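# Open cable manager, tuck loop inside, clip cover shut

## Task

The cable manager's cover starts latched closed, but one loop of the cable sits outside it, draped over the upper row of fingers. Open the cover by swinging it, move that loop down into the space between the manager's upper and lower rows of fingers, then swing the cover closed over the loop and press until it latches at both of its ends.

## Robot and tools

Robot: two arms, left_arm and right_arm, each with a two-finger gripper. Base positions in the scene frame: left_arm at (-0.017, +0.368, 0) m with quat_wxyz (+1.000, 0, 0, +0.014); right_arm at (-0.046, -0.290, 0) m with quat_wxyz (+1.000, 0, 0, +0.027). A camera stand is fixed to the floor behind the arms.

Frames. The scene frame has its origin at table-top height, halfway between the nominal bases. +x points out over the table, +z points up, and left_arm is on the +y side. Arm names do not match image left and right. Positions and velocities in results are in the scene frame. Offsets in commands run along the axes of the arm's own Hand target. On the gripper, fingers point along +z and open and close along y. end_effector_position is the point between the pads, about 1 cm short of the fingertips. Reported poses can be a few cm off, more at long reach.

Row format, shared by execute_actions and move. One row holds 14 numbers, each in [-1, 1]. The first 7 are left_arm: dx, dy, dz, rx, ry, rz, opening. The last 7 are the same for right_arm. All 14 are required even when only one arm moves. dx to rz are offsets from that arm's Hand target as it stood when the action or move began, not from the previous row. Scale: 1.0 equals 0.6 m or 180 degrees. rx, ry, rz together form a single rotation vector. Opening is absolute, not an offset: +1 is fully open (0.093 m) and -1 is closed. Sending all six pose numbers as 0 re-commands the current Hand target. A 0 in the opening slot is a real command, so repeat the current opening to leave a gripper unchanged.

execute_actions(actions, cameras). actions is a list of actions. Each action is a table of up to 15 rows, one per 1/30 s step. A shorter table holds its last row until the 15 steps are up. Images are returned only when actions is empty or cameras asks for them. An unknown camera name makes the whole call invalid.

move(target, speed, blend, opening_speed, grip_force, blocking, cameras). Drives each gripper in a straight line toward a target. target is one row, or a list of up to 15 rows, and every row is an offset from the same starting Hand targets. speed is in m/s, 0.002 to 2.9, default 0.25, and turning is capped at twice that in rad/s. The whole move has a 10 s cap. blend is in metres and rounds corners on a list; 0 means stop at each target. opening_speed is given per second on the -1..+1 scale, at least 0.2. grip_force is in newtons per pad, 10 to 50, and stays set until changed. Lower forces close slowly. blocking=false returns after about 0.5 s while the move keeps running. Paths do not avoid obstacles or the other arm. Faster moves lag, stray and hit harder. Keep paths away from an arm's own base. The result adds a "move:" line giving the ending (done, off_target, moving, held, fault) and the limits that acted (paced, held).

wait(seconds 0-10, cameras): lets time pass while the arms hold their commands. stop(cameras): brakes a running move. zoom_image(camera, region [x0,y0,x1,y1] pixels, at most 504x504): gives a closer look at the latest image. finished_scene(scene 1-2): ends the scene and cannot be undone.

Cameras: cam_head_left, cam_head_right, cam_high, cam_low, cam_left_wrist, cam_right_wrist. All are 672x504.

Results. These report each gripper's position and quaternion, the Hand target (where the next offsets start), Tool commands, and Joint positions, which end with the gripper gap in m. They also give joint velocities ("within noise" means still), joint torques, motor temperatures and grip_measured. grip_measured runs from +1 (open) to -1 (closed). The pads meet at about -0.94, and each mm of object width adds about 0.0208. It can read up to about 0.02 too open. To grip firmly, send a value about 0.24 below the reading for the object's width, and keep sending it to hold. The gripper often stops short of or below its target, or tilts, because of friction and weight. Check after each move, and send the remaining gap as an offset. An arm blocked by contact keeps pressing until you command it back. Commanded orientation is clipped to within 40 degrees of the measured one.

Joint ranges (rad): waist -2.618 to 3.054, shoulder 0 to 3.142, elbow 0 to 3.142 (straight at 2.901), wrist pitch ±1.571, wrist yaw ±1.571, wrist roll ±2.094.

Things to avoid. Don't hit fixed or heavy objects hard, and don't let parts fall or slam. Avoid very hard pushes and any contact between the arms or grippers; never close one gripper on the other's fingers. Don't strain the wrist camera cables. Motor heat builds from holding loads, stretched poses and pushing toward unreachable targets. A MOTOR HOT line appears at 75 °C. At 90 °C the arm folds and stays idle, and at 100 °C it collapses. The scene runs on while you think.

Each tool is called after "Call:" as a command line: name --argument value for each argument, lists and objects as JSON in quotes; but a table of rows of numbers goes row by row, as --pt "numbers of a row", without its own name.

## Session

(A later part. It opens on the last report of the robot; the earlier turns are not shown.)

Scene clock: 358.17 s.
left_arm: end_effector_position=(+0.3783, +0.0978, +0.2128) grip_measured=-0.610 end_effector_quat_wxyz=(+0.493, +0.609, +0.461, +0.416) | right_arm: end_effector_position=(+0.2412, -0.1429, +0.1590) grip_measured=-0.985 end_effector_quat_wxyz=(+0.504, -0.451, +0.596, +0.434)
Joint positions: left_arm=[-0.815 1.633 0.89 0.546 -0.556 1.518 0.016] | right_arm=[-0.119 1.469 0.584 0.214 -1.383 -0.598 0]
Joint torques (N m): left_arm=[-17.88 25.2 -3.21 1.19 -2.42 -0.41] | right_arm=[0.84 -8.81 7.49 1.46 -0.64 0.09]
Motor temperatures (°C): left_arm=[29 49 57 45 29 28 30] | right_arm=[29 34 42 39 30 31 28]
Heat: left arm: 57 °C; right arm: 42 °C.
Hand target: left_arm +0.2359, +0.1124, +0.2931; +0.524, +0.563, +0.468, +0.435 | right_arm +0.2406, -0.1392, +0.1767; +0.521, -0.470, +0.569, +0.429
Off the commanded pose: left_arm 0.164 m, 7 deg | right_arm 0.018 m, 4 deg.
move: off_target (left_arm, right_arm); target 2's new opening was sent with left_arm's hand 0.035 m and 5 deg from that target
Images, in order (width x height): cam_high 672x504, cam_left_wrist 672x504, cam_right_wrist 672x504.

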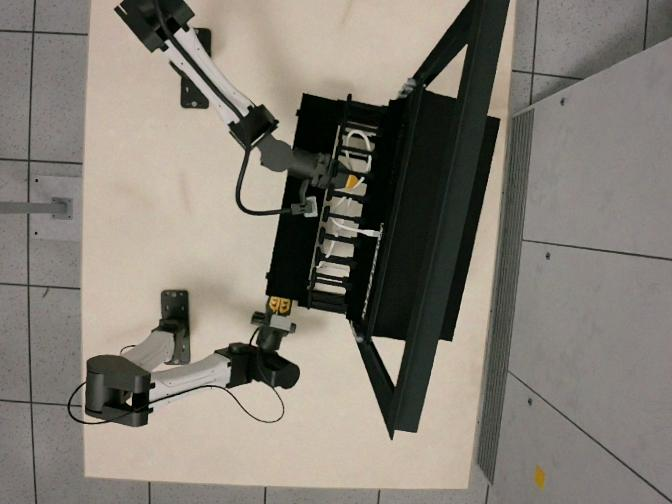

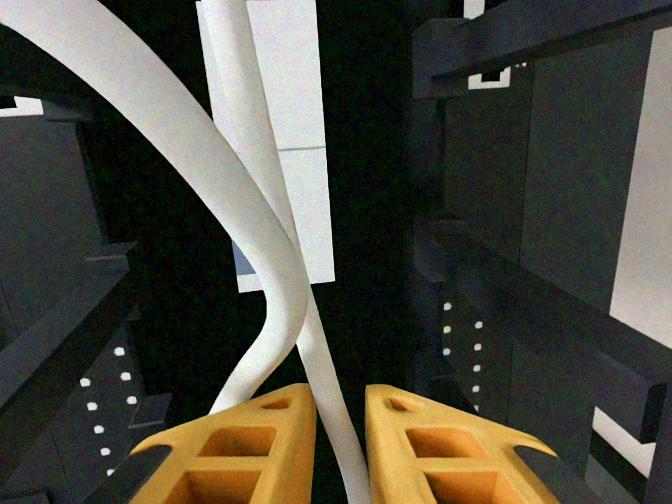

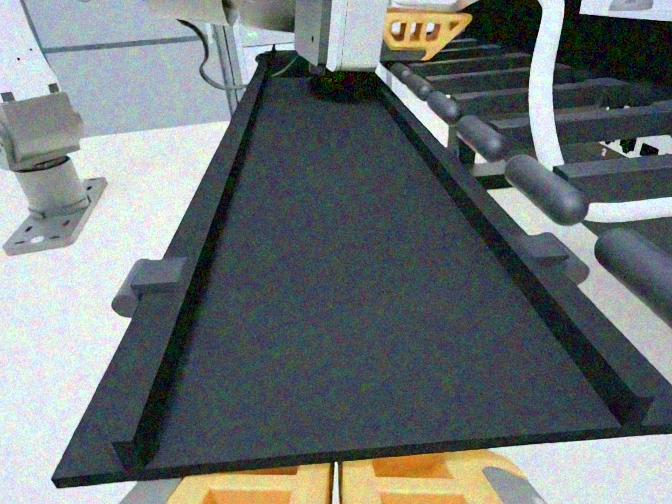

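Call:
move --pt "0.0 -0.09 0.25 0 0 0 -0.6 0 0 0 0 0 0 -1" --pt "0.0 -0.09 0.25 0 0 0 -0.75 0 0 0 0 0 0 -1" --pt "0 -0.075 0.2 0 0 0 -0.78 0 0 0 0 0 0 -1" --speed 0.15 --cameras '["cam_right_wrist","cam_left_wrist","cam_high"]'

Call:
zoom_image --camera "cam_high" --region '[240, 80, 420, 330]'

Scene clock: 362.90 s.
left_arm: end_effector_position=(+0.3545, +0.0890, +0.2205) grip_measured=-0.777 end_effector_quat_wxyz=(+0.504, +0.581, +0.470, +0.433) | right_arm: end_effector_position=(+0.2412, -0.1428, +0.1597) grip_measured=-0.985 end_effector_quat_wxyz=(+0.504, -0.451, +0.595, +0.434)
Joint positions: left_arm=[-0.906 1.616 0.853 0.611 -0.691 1.504 0.008] | right_arm=[-0.119 1.469 0.584 0.219 -1.385 -0.595 0]
Joint torques (N m): left_arm=[-0.24 -8.94 5.18 2.16 -0.16 0.09] | right_arm=[0.79 -8.83 7.49 1.45 -0.62 0.1]
Motor temperatures (°C): left_arm=[32 60 56 45 29 28 30] | right_arm=[29 34 42 39 30 31 28]
Heat: left arm: 60 °C; right arm: 42 °C.
Hand target: left_arm +0.3503, +0.0910, +0.2394; +0.524, +0.563, +0.468, +0.435 | right_arm +0.2407, -0.1392, +0.1767; +0.521, -0.470, +0.569, +0.429
Off the commanded pose: left_arm 0.020 m, 3 deg | right_arm 0.017 m, 4 deg.
move: off_target (left_arm, right_arm); target 2's new opening was sent with left_arm's hand 0.020 m and 5 deg from that target; target 3's new opening was sent with left_arm's hand 0.020 m and 3 deg from that target
Images, in order (width x height): cam_high 672x504, cam_left_wrist 672x504, cam_right_wrist 672x504.

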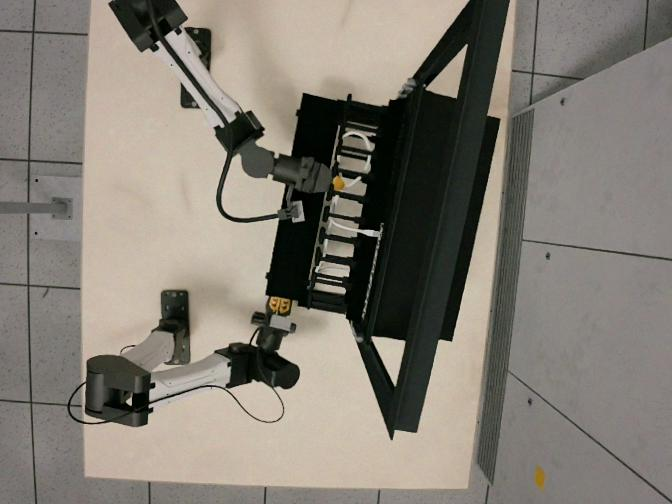

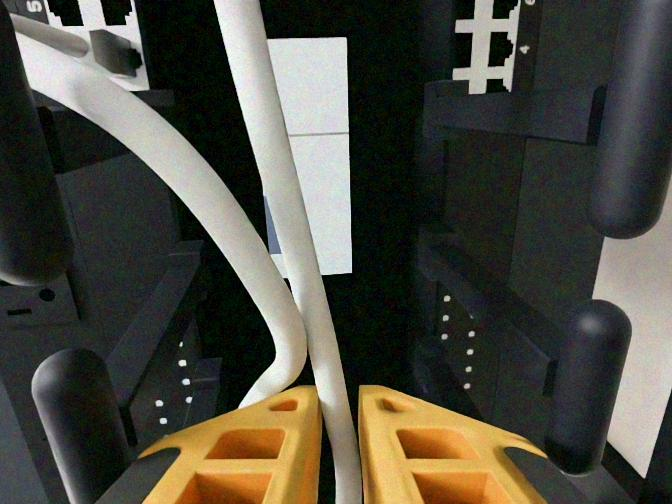

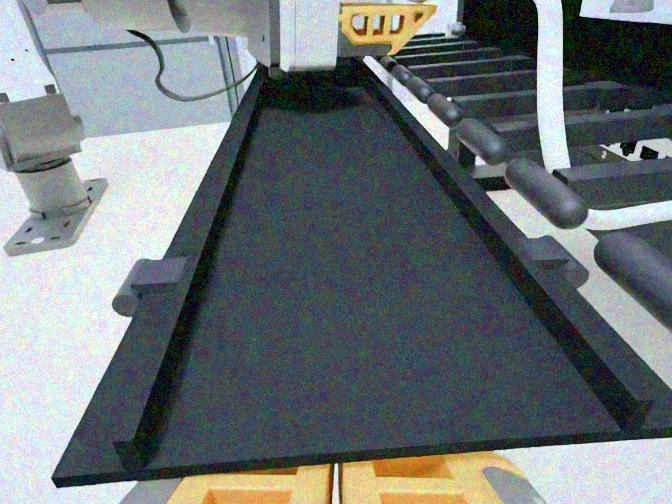

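Scaled by 2.016 from the camera's 672x504 image, which has a finer 960x720 frame.

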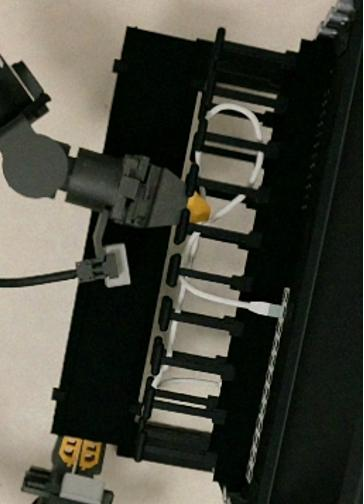

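Call:
move --pt "0.0 0.0 -0.1 0 0 0 -0.75 0 0 0 0 0 0 -1" --pt "0 0.03 -0.25 0 0 0 -0.75 0 0 0 0 0 0 -1" --speed 0.15 --cameras '["cam_right_wrist","cam_left_wrist","cam_high"]'

Call:
zoom_image --camera "cam_high" --region '[240, 80, 420, 330]'

Scene clock: 364.93 s.
left_arm: end_effector_position=(+0.3430, +0.1002, +0.2253) grip_measured=-0.750 end_effector_quat_wxyz=(+0.535, +0.539, +0.485, +0.433) | right_arm: end_effector_position=(+0.2410, -0.1427, +0.1606) grip_measured=-0.985 end_effector_quat_wxyz=(+0.505, -0.452, +0.593, +0.435)
Joint positions: left_arm=[-0.923 1.589 0.768 0.75 -0.737 1.471 0.009] | right_arm=[-0.119 1.467 0.584 0.223 -1.388 -0.593 0]
Joint torques (N m): left_arm=[-17.83 25.31 -5.19 0.64 -1.75 0.62] | right_arm=[0.85 -8.57 7.36 1.43 -0.58 0.07]
Motor temperatures (°C): left_arm=[33 63 55 44 30 28 29] | right_arm=[29 35 42 39 30 31 28]
Heat: left arm: 63 °C; right arm: 42 °C.
Hand target: left_arm +0.2046, +0.1183, +0.2682; +0.524, +0.564, +0.468, +0.435 | right_arm +0.2407, -0.1392, +0.1766; +0.521, -0.470, +0.569, +0.429
Off the commanded pose: left_arm 0.146 m, 4 deg | right_arm 0.016 m, 4 deg.
move: off_target (left_arm, right_arm)
Images, in order (width x height): cam_high 672x504, cam_left_wrist 672x504, cam_right_wrist 672x504.

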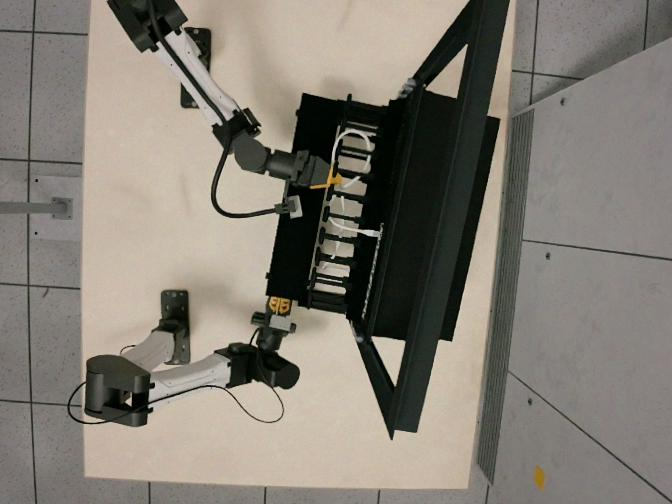

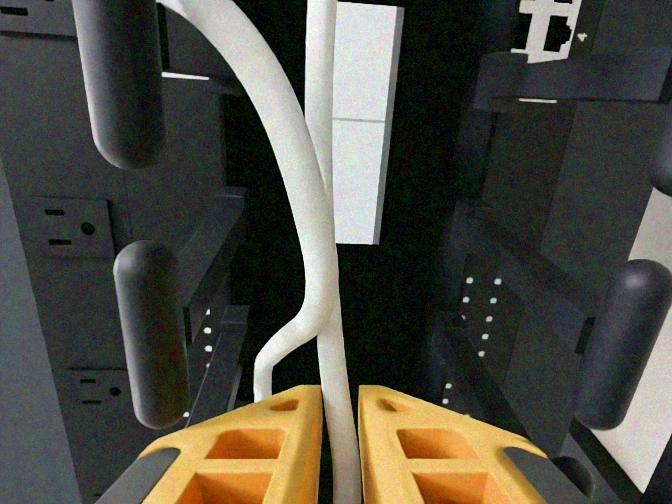

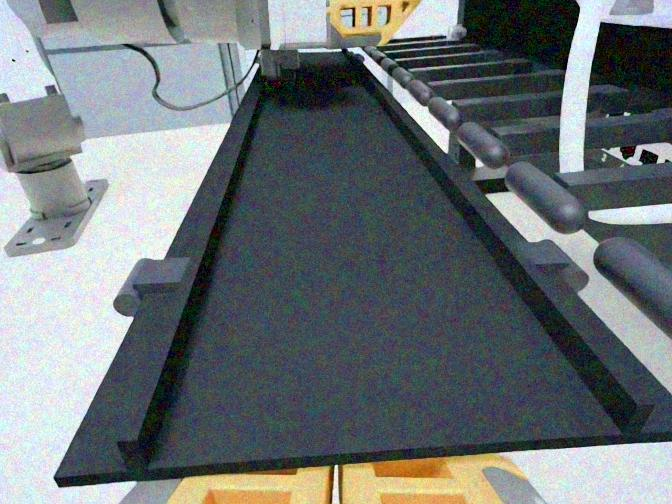

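Scaled by 2.016 from the camera's 672x504 image, which has a finer 960x720 frame.

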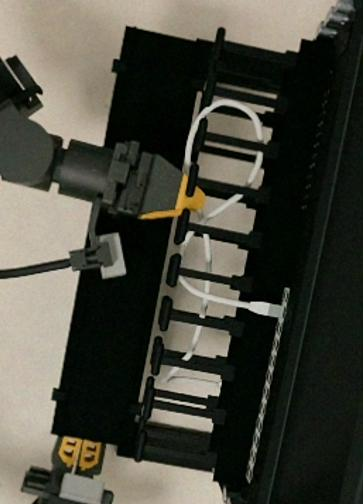

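Call:
move --pt "0.0 -0.03 0.25 0 0 0 -0.75 0 0 0 0 0 0 -1" --pt "0.0 -0.065 0.25 0 0 0 -0.65 0 0 0 0 0 0 -1" --pt "0 -0.075 0.16 0 0 0 -0.65 0 0 0 0 0 0 -1" --speed 0.15 --cameras '["cam_right_wrist","cam_left_wrist","cam_high"]'

Call:
zoom_image --camera "cam_high" --region '[240, 80, 420, 330]'

Scene clock: 368.07 s.
left_arm: end_effector_position=(+0.3436, +0.1043, +0.2240) grip_measured=-0.651 end_effector_quat_wxyz=(+0.544, +0.524, +0.485, +0.441) | right_arm: end_effector_position=(+0.2410, -0.1431, +0.1579) grip_measured=-0.985 end_effector_quat_wxyz=(+0.503, -0.449, +0.599, +0.433)
Joint positions: left_arm=[-0.92 1.61 0.74 0.845 -0.748 1.489 0.014] | right_arm=[-0.119 1.467 0.58 0.217 -1.377 -0.593 0]
Joint torques (N m): left_arm=[-8.05 -14.6 -1.54 0.98 -0.6 0.28] | right_arm=[0.91 -8.59 7.87 1.43 -0.69 0.06]
Motor temperatures (°C): left_arm=[33 65 55 44 30 28 29] | right_arm=[29 35 42 39 30 31 28]
Heat: left arm: 65 °C; right arm: 42 °C.
Hand target: left_arm +0.2955, +0.1013, +0.2164; +0.524, +0.564, +0.468, +0.435 | right_arm +0.2406, -0.1392, +0.1766; +0.521, -0.470, +0.569, +0.429
Off the commanded pose: left_arm 0.049 m, 6 deg | right_arm 0.019 m, 5 deg.
move: off_target (left_arm, right_arm); target 2's new opening was sent with left_arm's hand 0.013 m and 4 deg from that target
Images, in order (width x height): cam_high 672x504, cam_left_wrist 672x504, cam_right_wrist 672x504.

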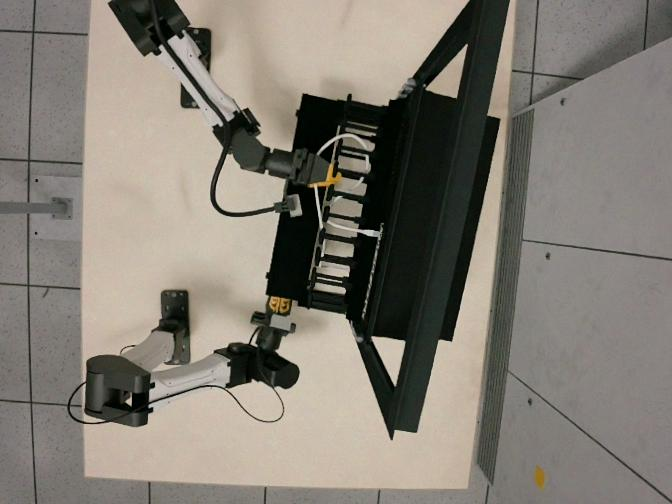

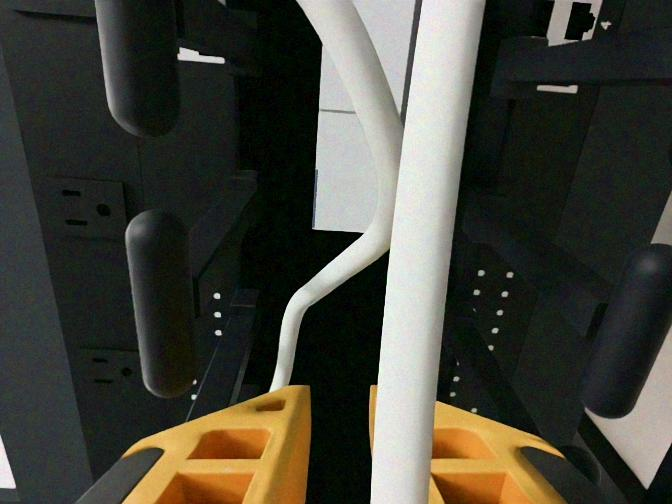

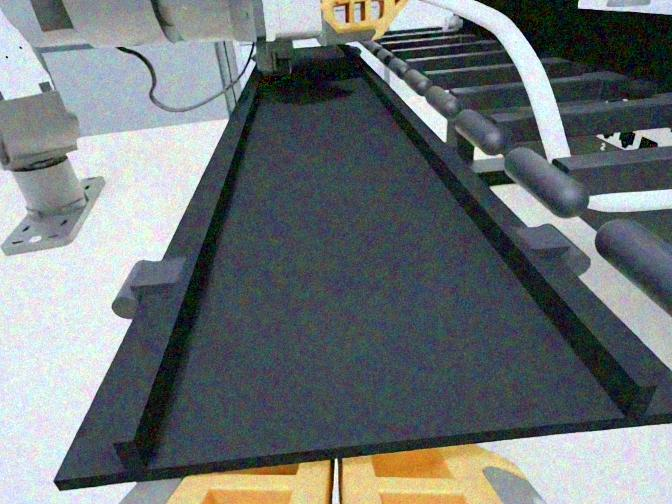

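Scaled by 2.016 from the camera's 672x504 image, which has a finer 960x720 frame.

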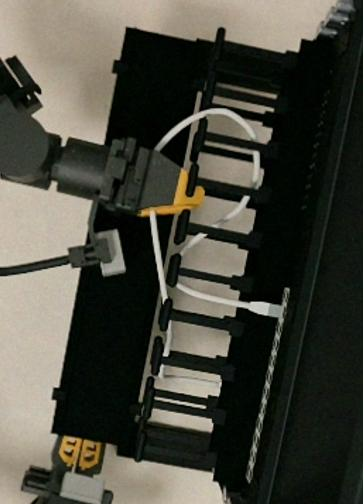

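Call:
move --pt "-0.01 0.0 0.12 0 0 0 -0.7 0 0 0 0 0 0 -1" --speed 0.1 --cameras '["cam_right_wrist","cam_left_wrist"]'

Call:
zoom_image --camera "cam_right_wrist" --region '[220, 0, 520, 200]'

Scene clock: 369.77 s.
left_arm: end_effector_position=(+0.3593, +0.0938, +0.2194) grip_measured=-0.699 end_effector_quat_wxyz=(+0.525, +0.543, +0.476, +0.450) | right_arm: end_effector_position=(+0.2410, -0.1434, +0.1553) grip_measured=-0.985 end_effector_quat_wxyz=(+0.500, -0.446, +0.604, +0.432)
Joint positions: left_arm=[-0.903 1.671 0.817 0.796 -0.732 1.521 0.012] | right_arm=[-0.119 1.467 0.578 0.205 -1.368 -0.597 0]
Joint torques (N m): left_arm=[0.55 -3.77 7.39 1.47 0.39 -0.08] | right_arm=[0.77 -8.58 8.24 1.46 -0.77 -0.01]
Motor temperatures (°C): left_arm=[33 64 55 43 29 28 29] | right_arm=[29 35 42 39 31 31 28]
Heat: left arm: 64 °C; right arm: 42 °C.
Hand target: left_arm +0.3650, +0.0822, +0.2112; +0.524, +0.563, +0.468, +0.435 | right_arm +0.2407, -0.1392, +0.1766; +0.521, -0.470, +0.569, +0.429
Off the commanded pose: left_arm 0.015 m, 3 deg | right_arm 0.022 m, 5 deg.
move: off_target (left_arm, right_arm)
Images, in order (width x height): cam_left_wrist 672x504, cam_right_wrist 672x504.

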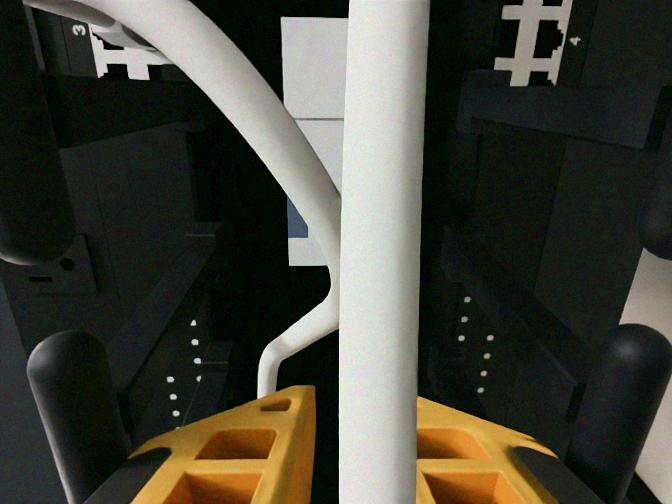

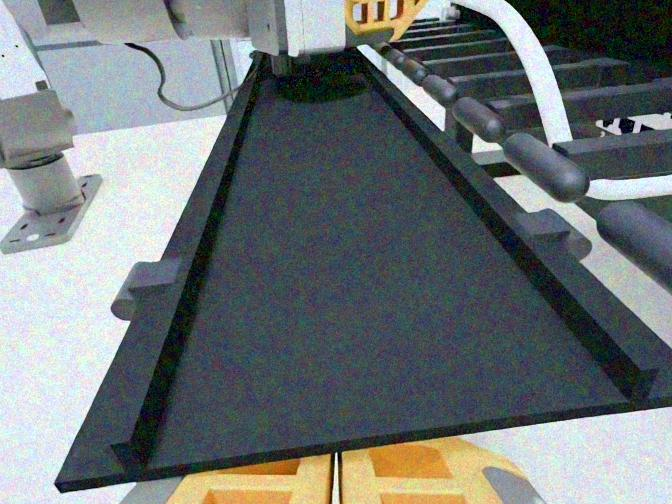

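Scaled by 1.680 from the camera's 672x504 image, which has a finer 960x720 frame.

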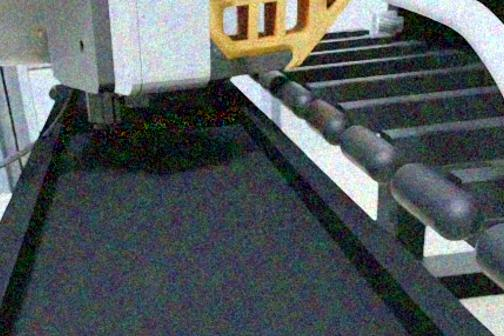

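Call:
move --pt "0.0 0.0 0.0 0 0 0 -0.9 0 0 0 0 0 0 -1" --pt "-0.0 0.015 -0.08 0 0 0 -0.9 0 0 0 0 0 0 -1" --pt "0 0.03 -0.2 0 0 0 -0.9 0 0 0 0 0 0 -1" --speed 0.1 --cameras '["cam_right_wrist","cam_left_wrist","cam_high"]'

Call:
zoom_image --camera "cam_high" --region '[240, 80, 420, 330]'

Scene clock: 373.40 s.
left_arm: end_effector_position=(+0.2496, +0.0945, +0.2193) grip_measured=-0.899 end_effector_quat_wxyz=(+0.507, +0.596, +0.447, +0.433) | right_arm: end_effector_position=(+0.2400, -0.1427, +0.1593) grip_measured=-0.985 end_effector_quat_wxyz=(+0.504, -0.451, +0.595, +0.435)
Joint positions: left_arm=[-1.189 1.355 0.62 0.548 -0.931 1.483 0.002] | right_arm=[-0.119 1.465 0.577 0.229 -1.385 -0.589 0]
Joint torques (N m): left_arm=[-0.35 -7.21 5.78 1.94 -0.58 -0.23] | right_arm=[0.83 -8.42 7.97 1.4 -0.62 0.05]
Motor temperatures (°C): left_arm=[33 63 54 43 29 28 29] | right_arm=[29 36 42 39 31 31 28]
Heat: left arm: 63 °C; right arm: 42 °C.
Hand target: left_arm +0.2486, +0.1039, +0.2377; +0.524, +0.564, +0.468, +0.435 | right_arm +0.2407, -0.1392, +0.1766; +0.521, -0.470, +0.569, +0.429
Off the commanded pose: left_arm 0.021 m, 5 deg | right_arm 0.018 m, 4 deg.
move: off_target (left_arm, right_arm)
Images, in order (width x height): cam_high 672x504, cam_left_wrist 672x504, cam_right_wrist 672x504.

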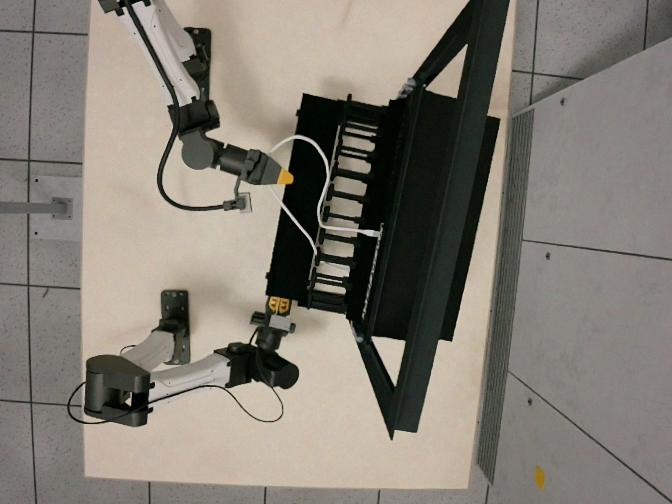

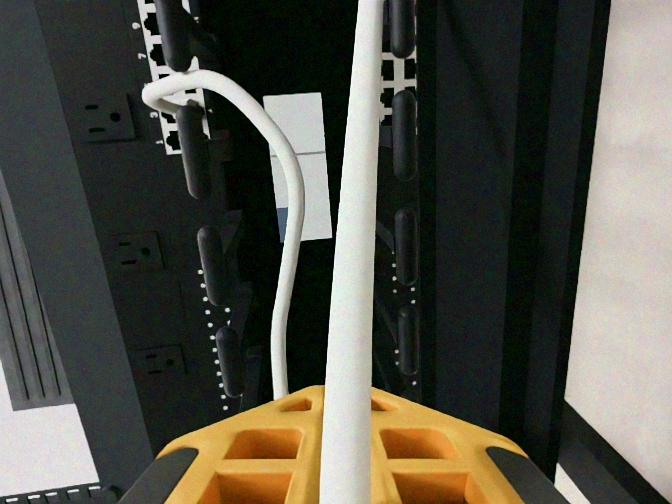

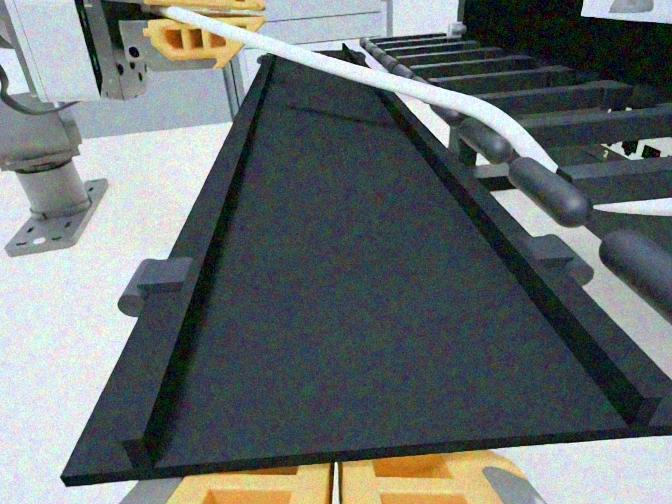

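Scaled by 2.016 from the camera's 672x504 image, which has a finer 960x720 frame.

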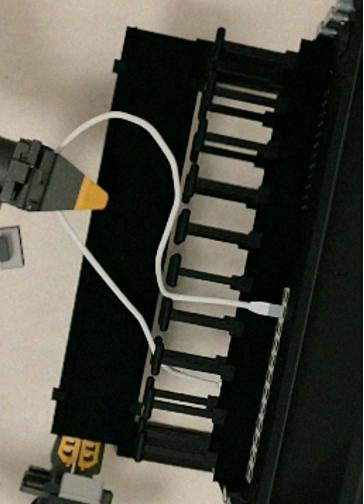

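Call:
move --pt "0.0 0.0 0.0 0 0 0 -0.3 0 0 0 0 0 0 -1" --speed 0.1 --cameras '["cam_right_wrist","cam_left_wrist","cam_high"]'

Call:
zoom_image --camera "cam_high" --region '[240, 80, 420, 330]'

Scene clock: 374.70 s.
left_arm: end_effector_position=(+0.2499, +0.1013, +0.2258) grip_measured=-0.301 end_effector_quat_wxyz=(+0.508, +0.583, +0.457, +0.440) | right_arm: end_effector_position=(+0.2400, -0.1427, +0.1593) grip_measured=-0.985 end_effector_quat_wxyz=(+0.504, -0.451, +0.595, +0.435)
Joint positions: left_arm=[-1.189 1.336 0.62 0.546 -0.961 1.479 0.031] | right_arm=[-0.119 1.465 0.577 0.229 -1.385 -0.589 0]
Joint torques (N m): left_arm=[-0.29 -5.74 5.93 1.87 -0.32 -0.14] | right_arm=[0.81 -8.36 7.97 1.4 -0.6 0.04]
Motor temperatures (°C): left_arm=[33 62 54 43 29 28 29] | right_arm=[29 36 42 39 31 31 28]
Heat: left arm: 62 °C; right arm: 42 °C.
Hand target: left_arm +0.2486, +0.1039, +0.2378; +0.524, +0.564, +0.468, +0.435 | right_arm +0.2407, -0.1392, +0.1766; +0.521, -0.470, +0.569, +0.429
Off the commanded pose: left_arm 0.012 m, 3 deg | right_arm 0.018 m, 4 deg.
move: off_target (left_arm, right_arm)
Images, in order (width x height): cam_high 672x504, cam_left_wrist 672x504, cam_right_wrist 672x504.

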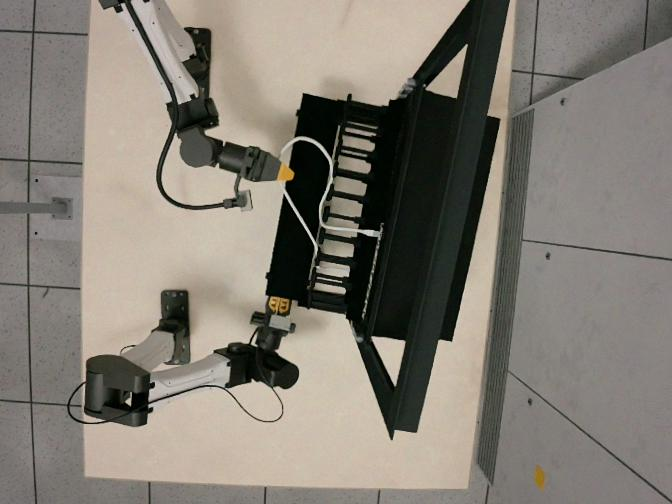

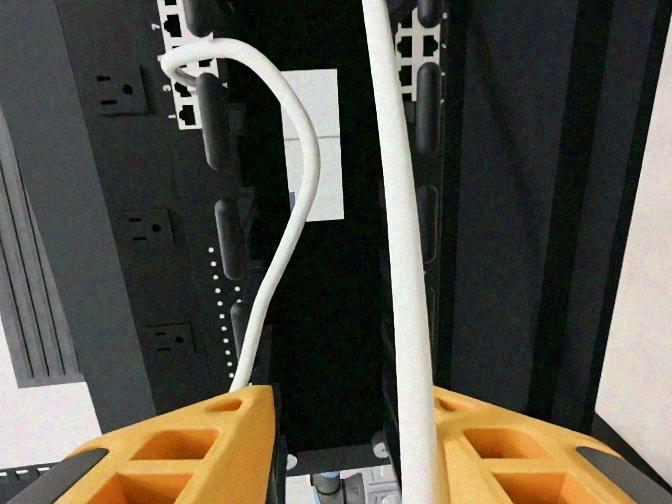

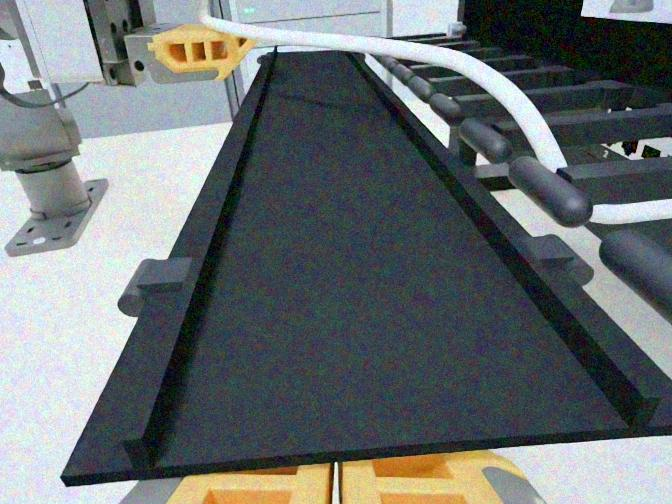

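Scaled by 2.016 from the camera's 672x504 image, which has a finer 960x720 frame.

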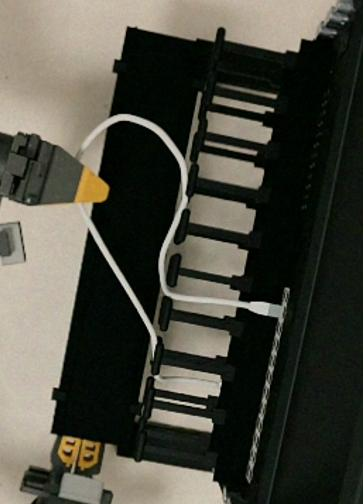

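Call:
move --pt "0.0 0.0 -0.02 0 0 0 -0.3 0 0 0 0 0 0 -1" --pt "0.0 0.0 -0.02 0 0 0 -1 0 0 0 0 0 0 -1" --pt "0.06 0.01 0.06 0 0 0 -1 0 0 0 0 0 0 -1" --speed 0.12 --cameras '["cam_right_wrist","cam_left_wrist","cam_high"]'

Call:
zoom_image --camera "cam_high" --region '[240, 80, 420, 330]'

Scene clock: 378.33 s.
left_arm: end_effector_position=(+0.2902, +0.1301, +0.2326) grip_measured=-0.981 end_effector_quat_wxyz=(+0.511, +0.576, +0.468, +0.434) | right_arm: end_effector_position=(+0.2400, -0.1427, +0.1593) grip_measured=-0.985 end_effector_quat_wxyz=(+0.504, -0.451, +0.595, +0.435)
Joint positions: left_arm=[-0.997 1.302 0.62 0.538 -0.779 1.491 0] | right_arm=[-0.119 1.465 0.577 0.229 -1.385 -0.589 0]
Joint torques (N m): left_arm=[0.75 -4.85 5.26 2.22 -0.14 0.09] | right_arm=[0.84 -8.38 7.98 1.39 -0.61 0.06]
Motor temperatures (°C): left_arm=[32 60 54 43 29 28 29] | right_arm=[29 36 42 40 31 31 28]
Heat: left arm: 60 °C; right arm: 42 °C.
Hand target: left_arm +0.2909, +0.1327, +0.2411; +0.524, +0.564, +0.468, +0.435 | right_arm +0.2407, -0.1392, +0.1766; +0.521, -0.470, +0.569, +0.429
Off the commanded pose: left_arm 0.009 m, 2 deg | right_arm 0.018 m, 4 deg.
move: off_target (right_arm)
Images, in order (width x height): cam_high 672x504, cam_left_wrist 672x504, cam_right_wrist 672x504.

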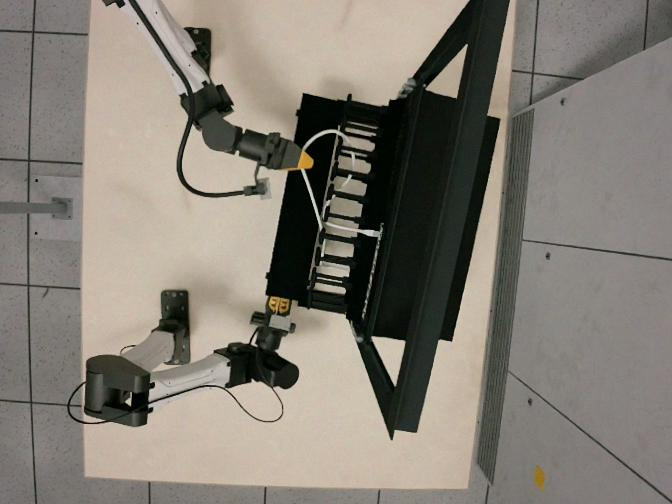

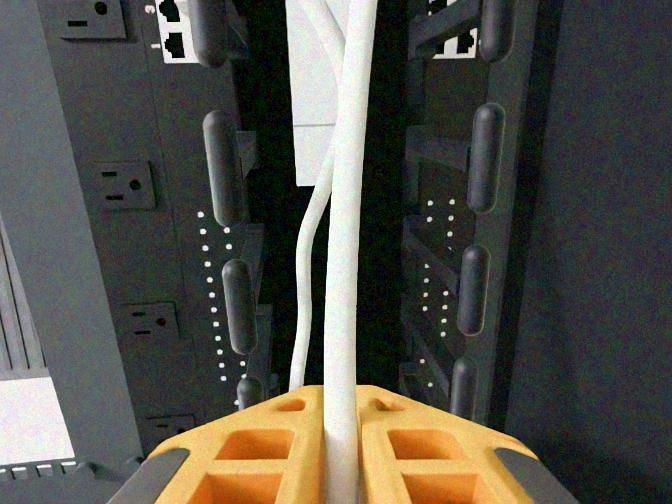

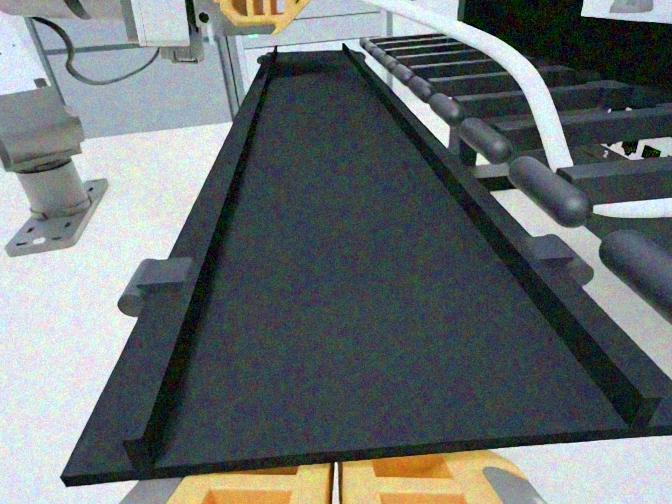

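Scaled by 2.016 from the camera's 672x504 image, which has a finer 960x720 frame.

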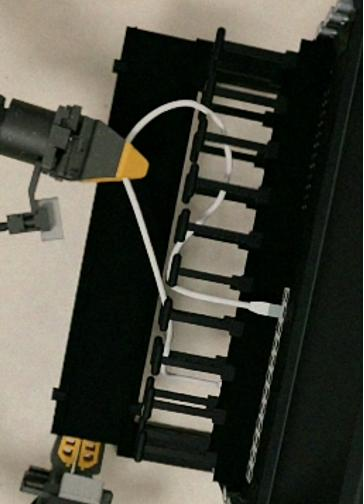

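Call:
move --pt "0.04 0.0 0.03 0 0 0 -1 0 0 0 0 0 0 -1" --pt "0.05 -0.01 0.14 0 0 0 -1 0 0 0 0 0 0 -1" --speed 0.12 --cameras '["cam_right_wrist","cam_left_wrist","cam_high"]'

Call:
zoom_image --camera "cam_high" --region '[240, 80, 420, 330]'

Scene clock: 380.73 s.
left_arm: end_effector_position=(+0.3321, +0.1486, +0.1938) grip_measured=-0.981 end_effector_quat_wxyz=(+0.480, +0.613, +0.464, +0.422) | right_arm: end_effector_position=(+0.2404, -0.1447, +0.1455) grip_measured=-0.985 end_effector_quat_wxyz=(+0.493, -0.440, +0.620, +0.422)
Joint positions: left_arm=[-0.813 1.408 0.612 0.575 -0.571 1.523 0] | right_arm=[-0.119 1.465 0.564 0.179 -1.33 -0.618 0]
Joint torques (N m): left_arm=[7.8 1.81 12.64 3.12 0.44 0.12] | right_arm=[0.73 -8.34 9.8 1.45 -1.16 -0.01]
Motor temperatures (°C): left_arm=[32 58 54 44 29 28 29] | right_arm=[29 36 42 40 31 31 28]
Heat: left arm: 58 °C; right arm: 42 °C.
Hand target: left_arm +0.3784, +0.1469, +0.2291; +0.524, +0.563, +0.468, +0.435 | right_arm +0.2407, -0.1392, +0.1766; +0.521, -0.470, +0.569, +0.429
Off the commanded pose: left_arm 0.058 m, 8 deg | right_arm 0.032 m, 8 deg.
move: off_target (left_arm, right_arm)
Images, in order (width x height): cam_high 672x504, cam_left_wrist 672x504, cam_right_wrist 672x504.

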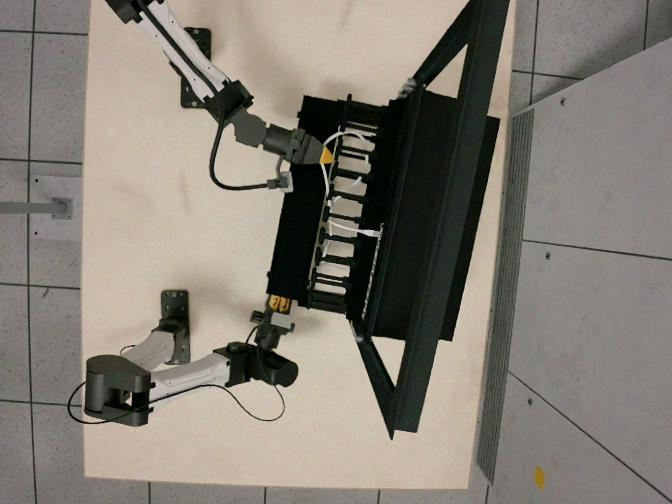

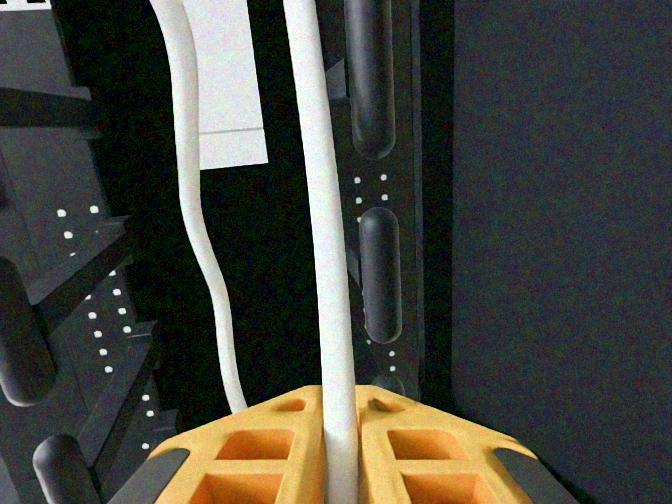

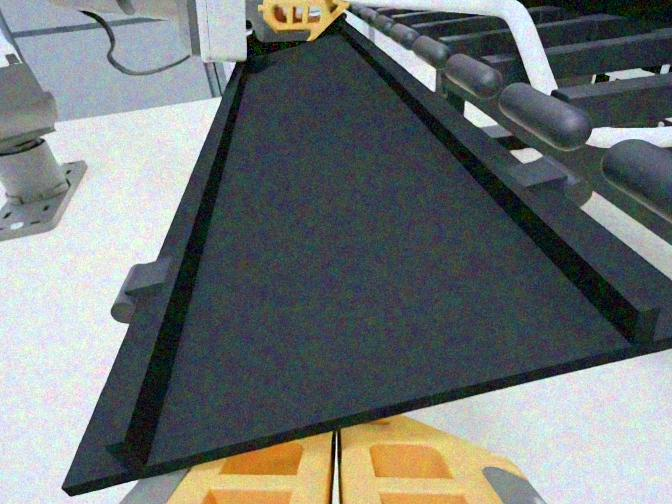

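Scaled by 2.016 from the camera's 672x504 image, which has a finer 960x720 frame.

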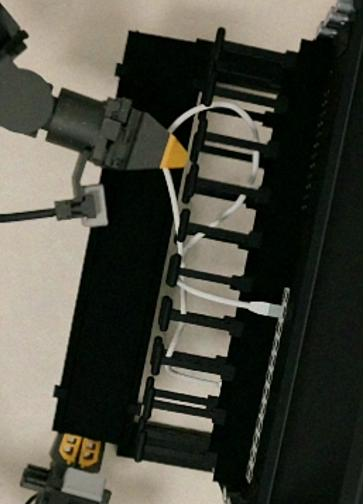

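Call:
move --pt "-0.02 0.0 -0.09 0 0 0 -1 0 0 0 0 0 0 -1" --pt "-0.06 0.02 -0.07 0 0 0 -1 0 0 0 0 0 0 -1" --pt "-0.06 0.015 0.02 0 0 0 -1 0 0 0 0 0 0 -1" --speed 0.12 --cameras '["cam_right_wrist","cam_left_wrist","cam_high"]'

Call:
zoom_image --camera "cam_high" --region '[240, 80, 420, 330]'

Scene clock: 383.73 s.
left_arm: end_effector_position=(+0.3765, +0.1165, +0.2160) grip_measured=-0.981 end_effector_quat_wxyz=(+0.496, +0.582, +0.473, +0.436) | right_arm: end_effector_position=(+0.2392, -0.1427, +0.1582) grip_measured=-0.985 end_effector_quat_wxyz=(+0.503, -0.450, +0.596, +0.435)
Joint positions: left_arm=[-0.803 1.607 0.832 0.622 -0.601 1.522 0] | right_arm=[-0.119 1.465 0.575 0.222 -1.384 -0.594 0]
Joint torques (N m): left_arm=[0.49 -5.29 8.55 2.29 0.07 0.01] | right_arm=[0.81 -8.38 8.24 1.43 -0.63 0.07]
Motor temperatures (°C): left_arm=[32 57 55 44 29 28 30] | right_arm=[29 36 42 40 31 31 28]
Heat: left arm: 57 °C; right arm: 42 °C.
Hand target: left_arm +0.3842, +0.1091, +0.2372; +0.524, +0.564, +0.468, +0.435 | right_arm +0.2407, -0.1392, +0.1766; +0.521, -0.470, +0.569, +0.429
Off the commanded pose: left_arm 0.024 m, 4 deg | right_arm 0.019 m, 4 deg.
move: off_target (left_arm, right_arm)
Images, in order (width x height): cam_high 672x504, cam_left_wrist 672x504, cam_right_wrist 672x504.

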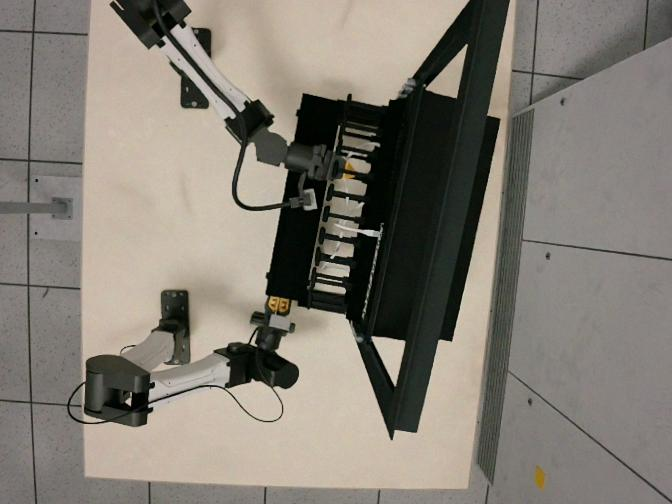

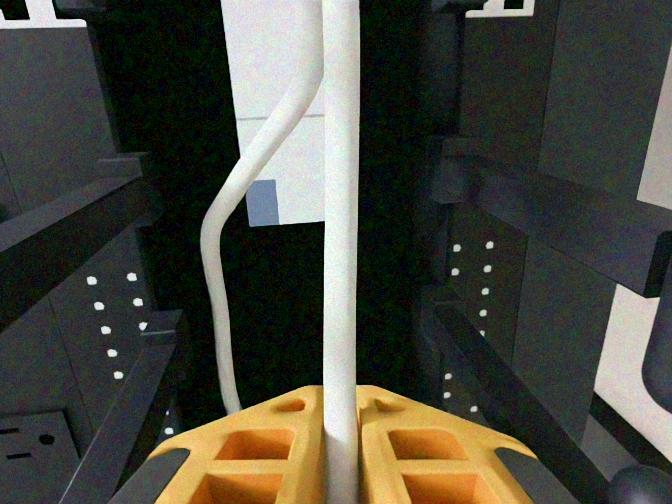

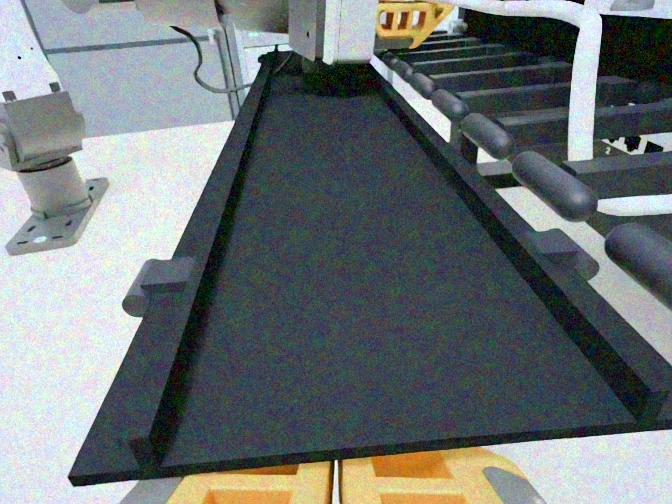

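Scaled by 2.016 from the camera's 672x504 image, which has a finer 960x720 frame.

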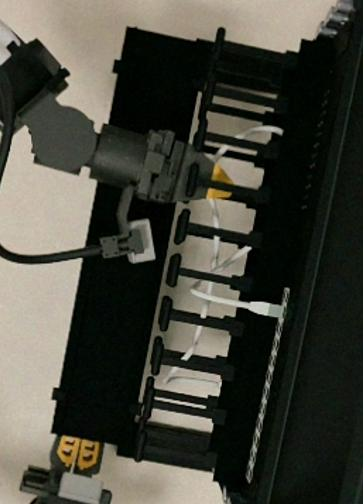

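Call:
move --pt "-0.01 -0.01 -0.02 0 0 0 -1 0 0 0 0 0 0 -1" --pt "-0.01 -0.01 -0.02 0 0 0 -0.7 0 0 0 0 0 0 -1" --pt "-0.015 -0.03 -0.06 0 0 0 -0.7 0 0 0 0 0 0 -1" --speed 0.1 --cameras '["cam_right_wrist","cam_left_wrist","cam_high"]'

Call:
zoom_image --camera "cam_high" --region '[240, 80, 420, 330]'

Scene clock: 386.67 s.
left_arm: end_effector_position=(+0.3513, +0.1047, +0.2195) grip_measured=-0.701 end_effector_quat_wxyz=(+0.520, +0.569, +0.465, +0.436) | right_arm: end_effector_position=(+0.2392, -0.1427, +0.1582) grip_measured=-0.985 end_effector_quat_wxyz=(+0.503, -0.450, +0.596, +0.435)
Joint positions: left_arm=[-0.88 1.582 0.767 0.715 -0.662 1.522 0.012] | right_arm=[-0.119 1.465 0.575 0.222 -1.384 -0.594 0]
Joint torques (N m): left_arm=[-0.76 -7.43 4.29 1.93 -0.25 -0.12] | right_arm=[0.8 -8.42 8.25 1.42 -0.62 0.07]
Motor temperatures (°C): left_arm=[31 55 54 45 29 28 30] | right_arm=[29 36 42 40 31 31 28]
Heat: left arm: 55 °C; right arm: 42 °C.
Hand target: left_arm +0.3459, +0.1070, +0.2219; +0.524, +0.564, +0.468, +0.435 | right_arm +0.2407, -0.1392, +0.1766; +0.521, -0.470, +0.569, +0.429
Off the commanded pose: left_arm 0.006 m, 1 deg | right_arm 0.019 m, 4 deg.
move: off_target (right_arm); target 2's new opening was sent with left_arm's hand 0.014 m and 3 deg from that target
Images, in order (width x height): cam_high 672x504, cam_left_wrist 672x504, cam_right_wrist 672x504.

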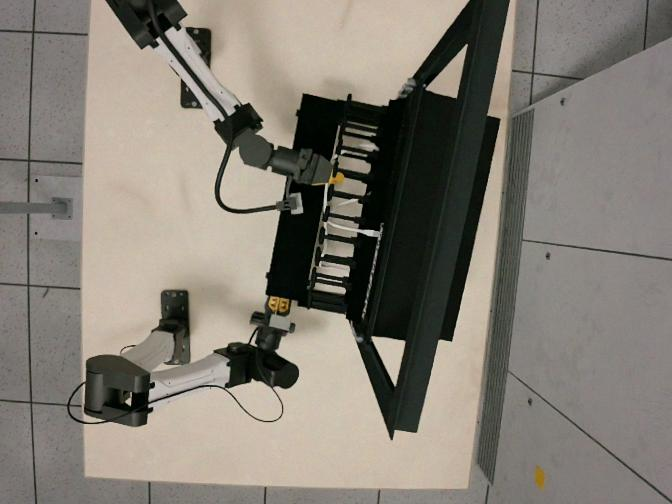

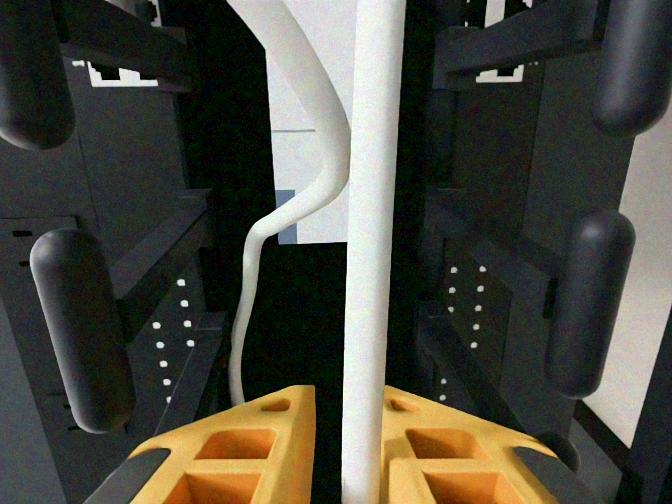

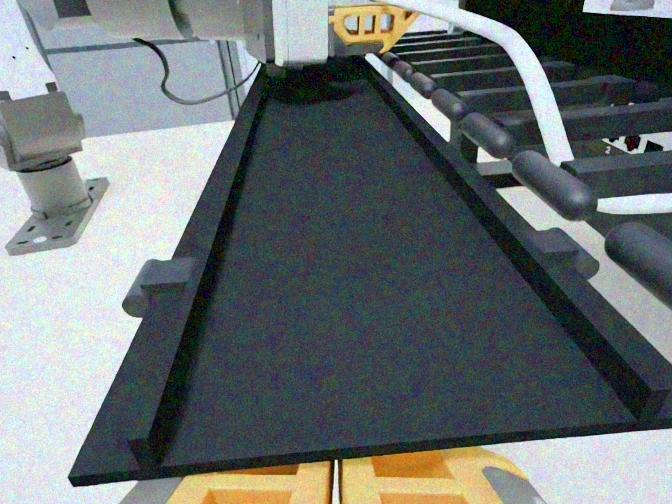

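Scaled by 2.016 from the camera's 672x504 image, which has a finer 960x720 frame.

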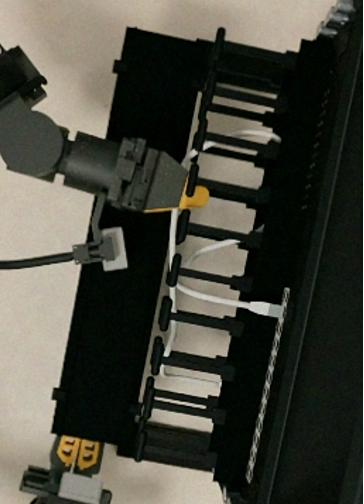

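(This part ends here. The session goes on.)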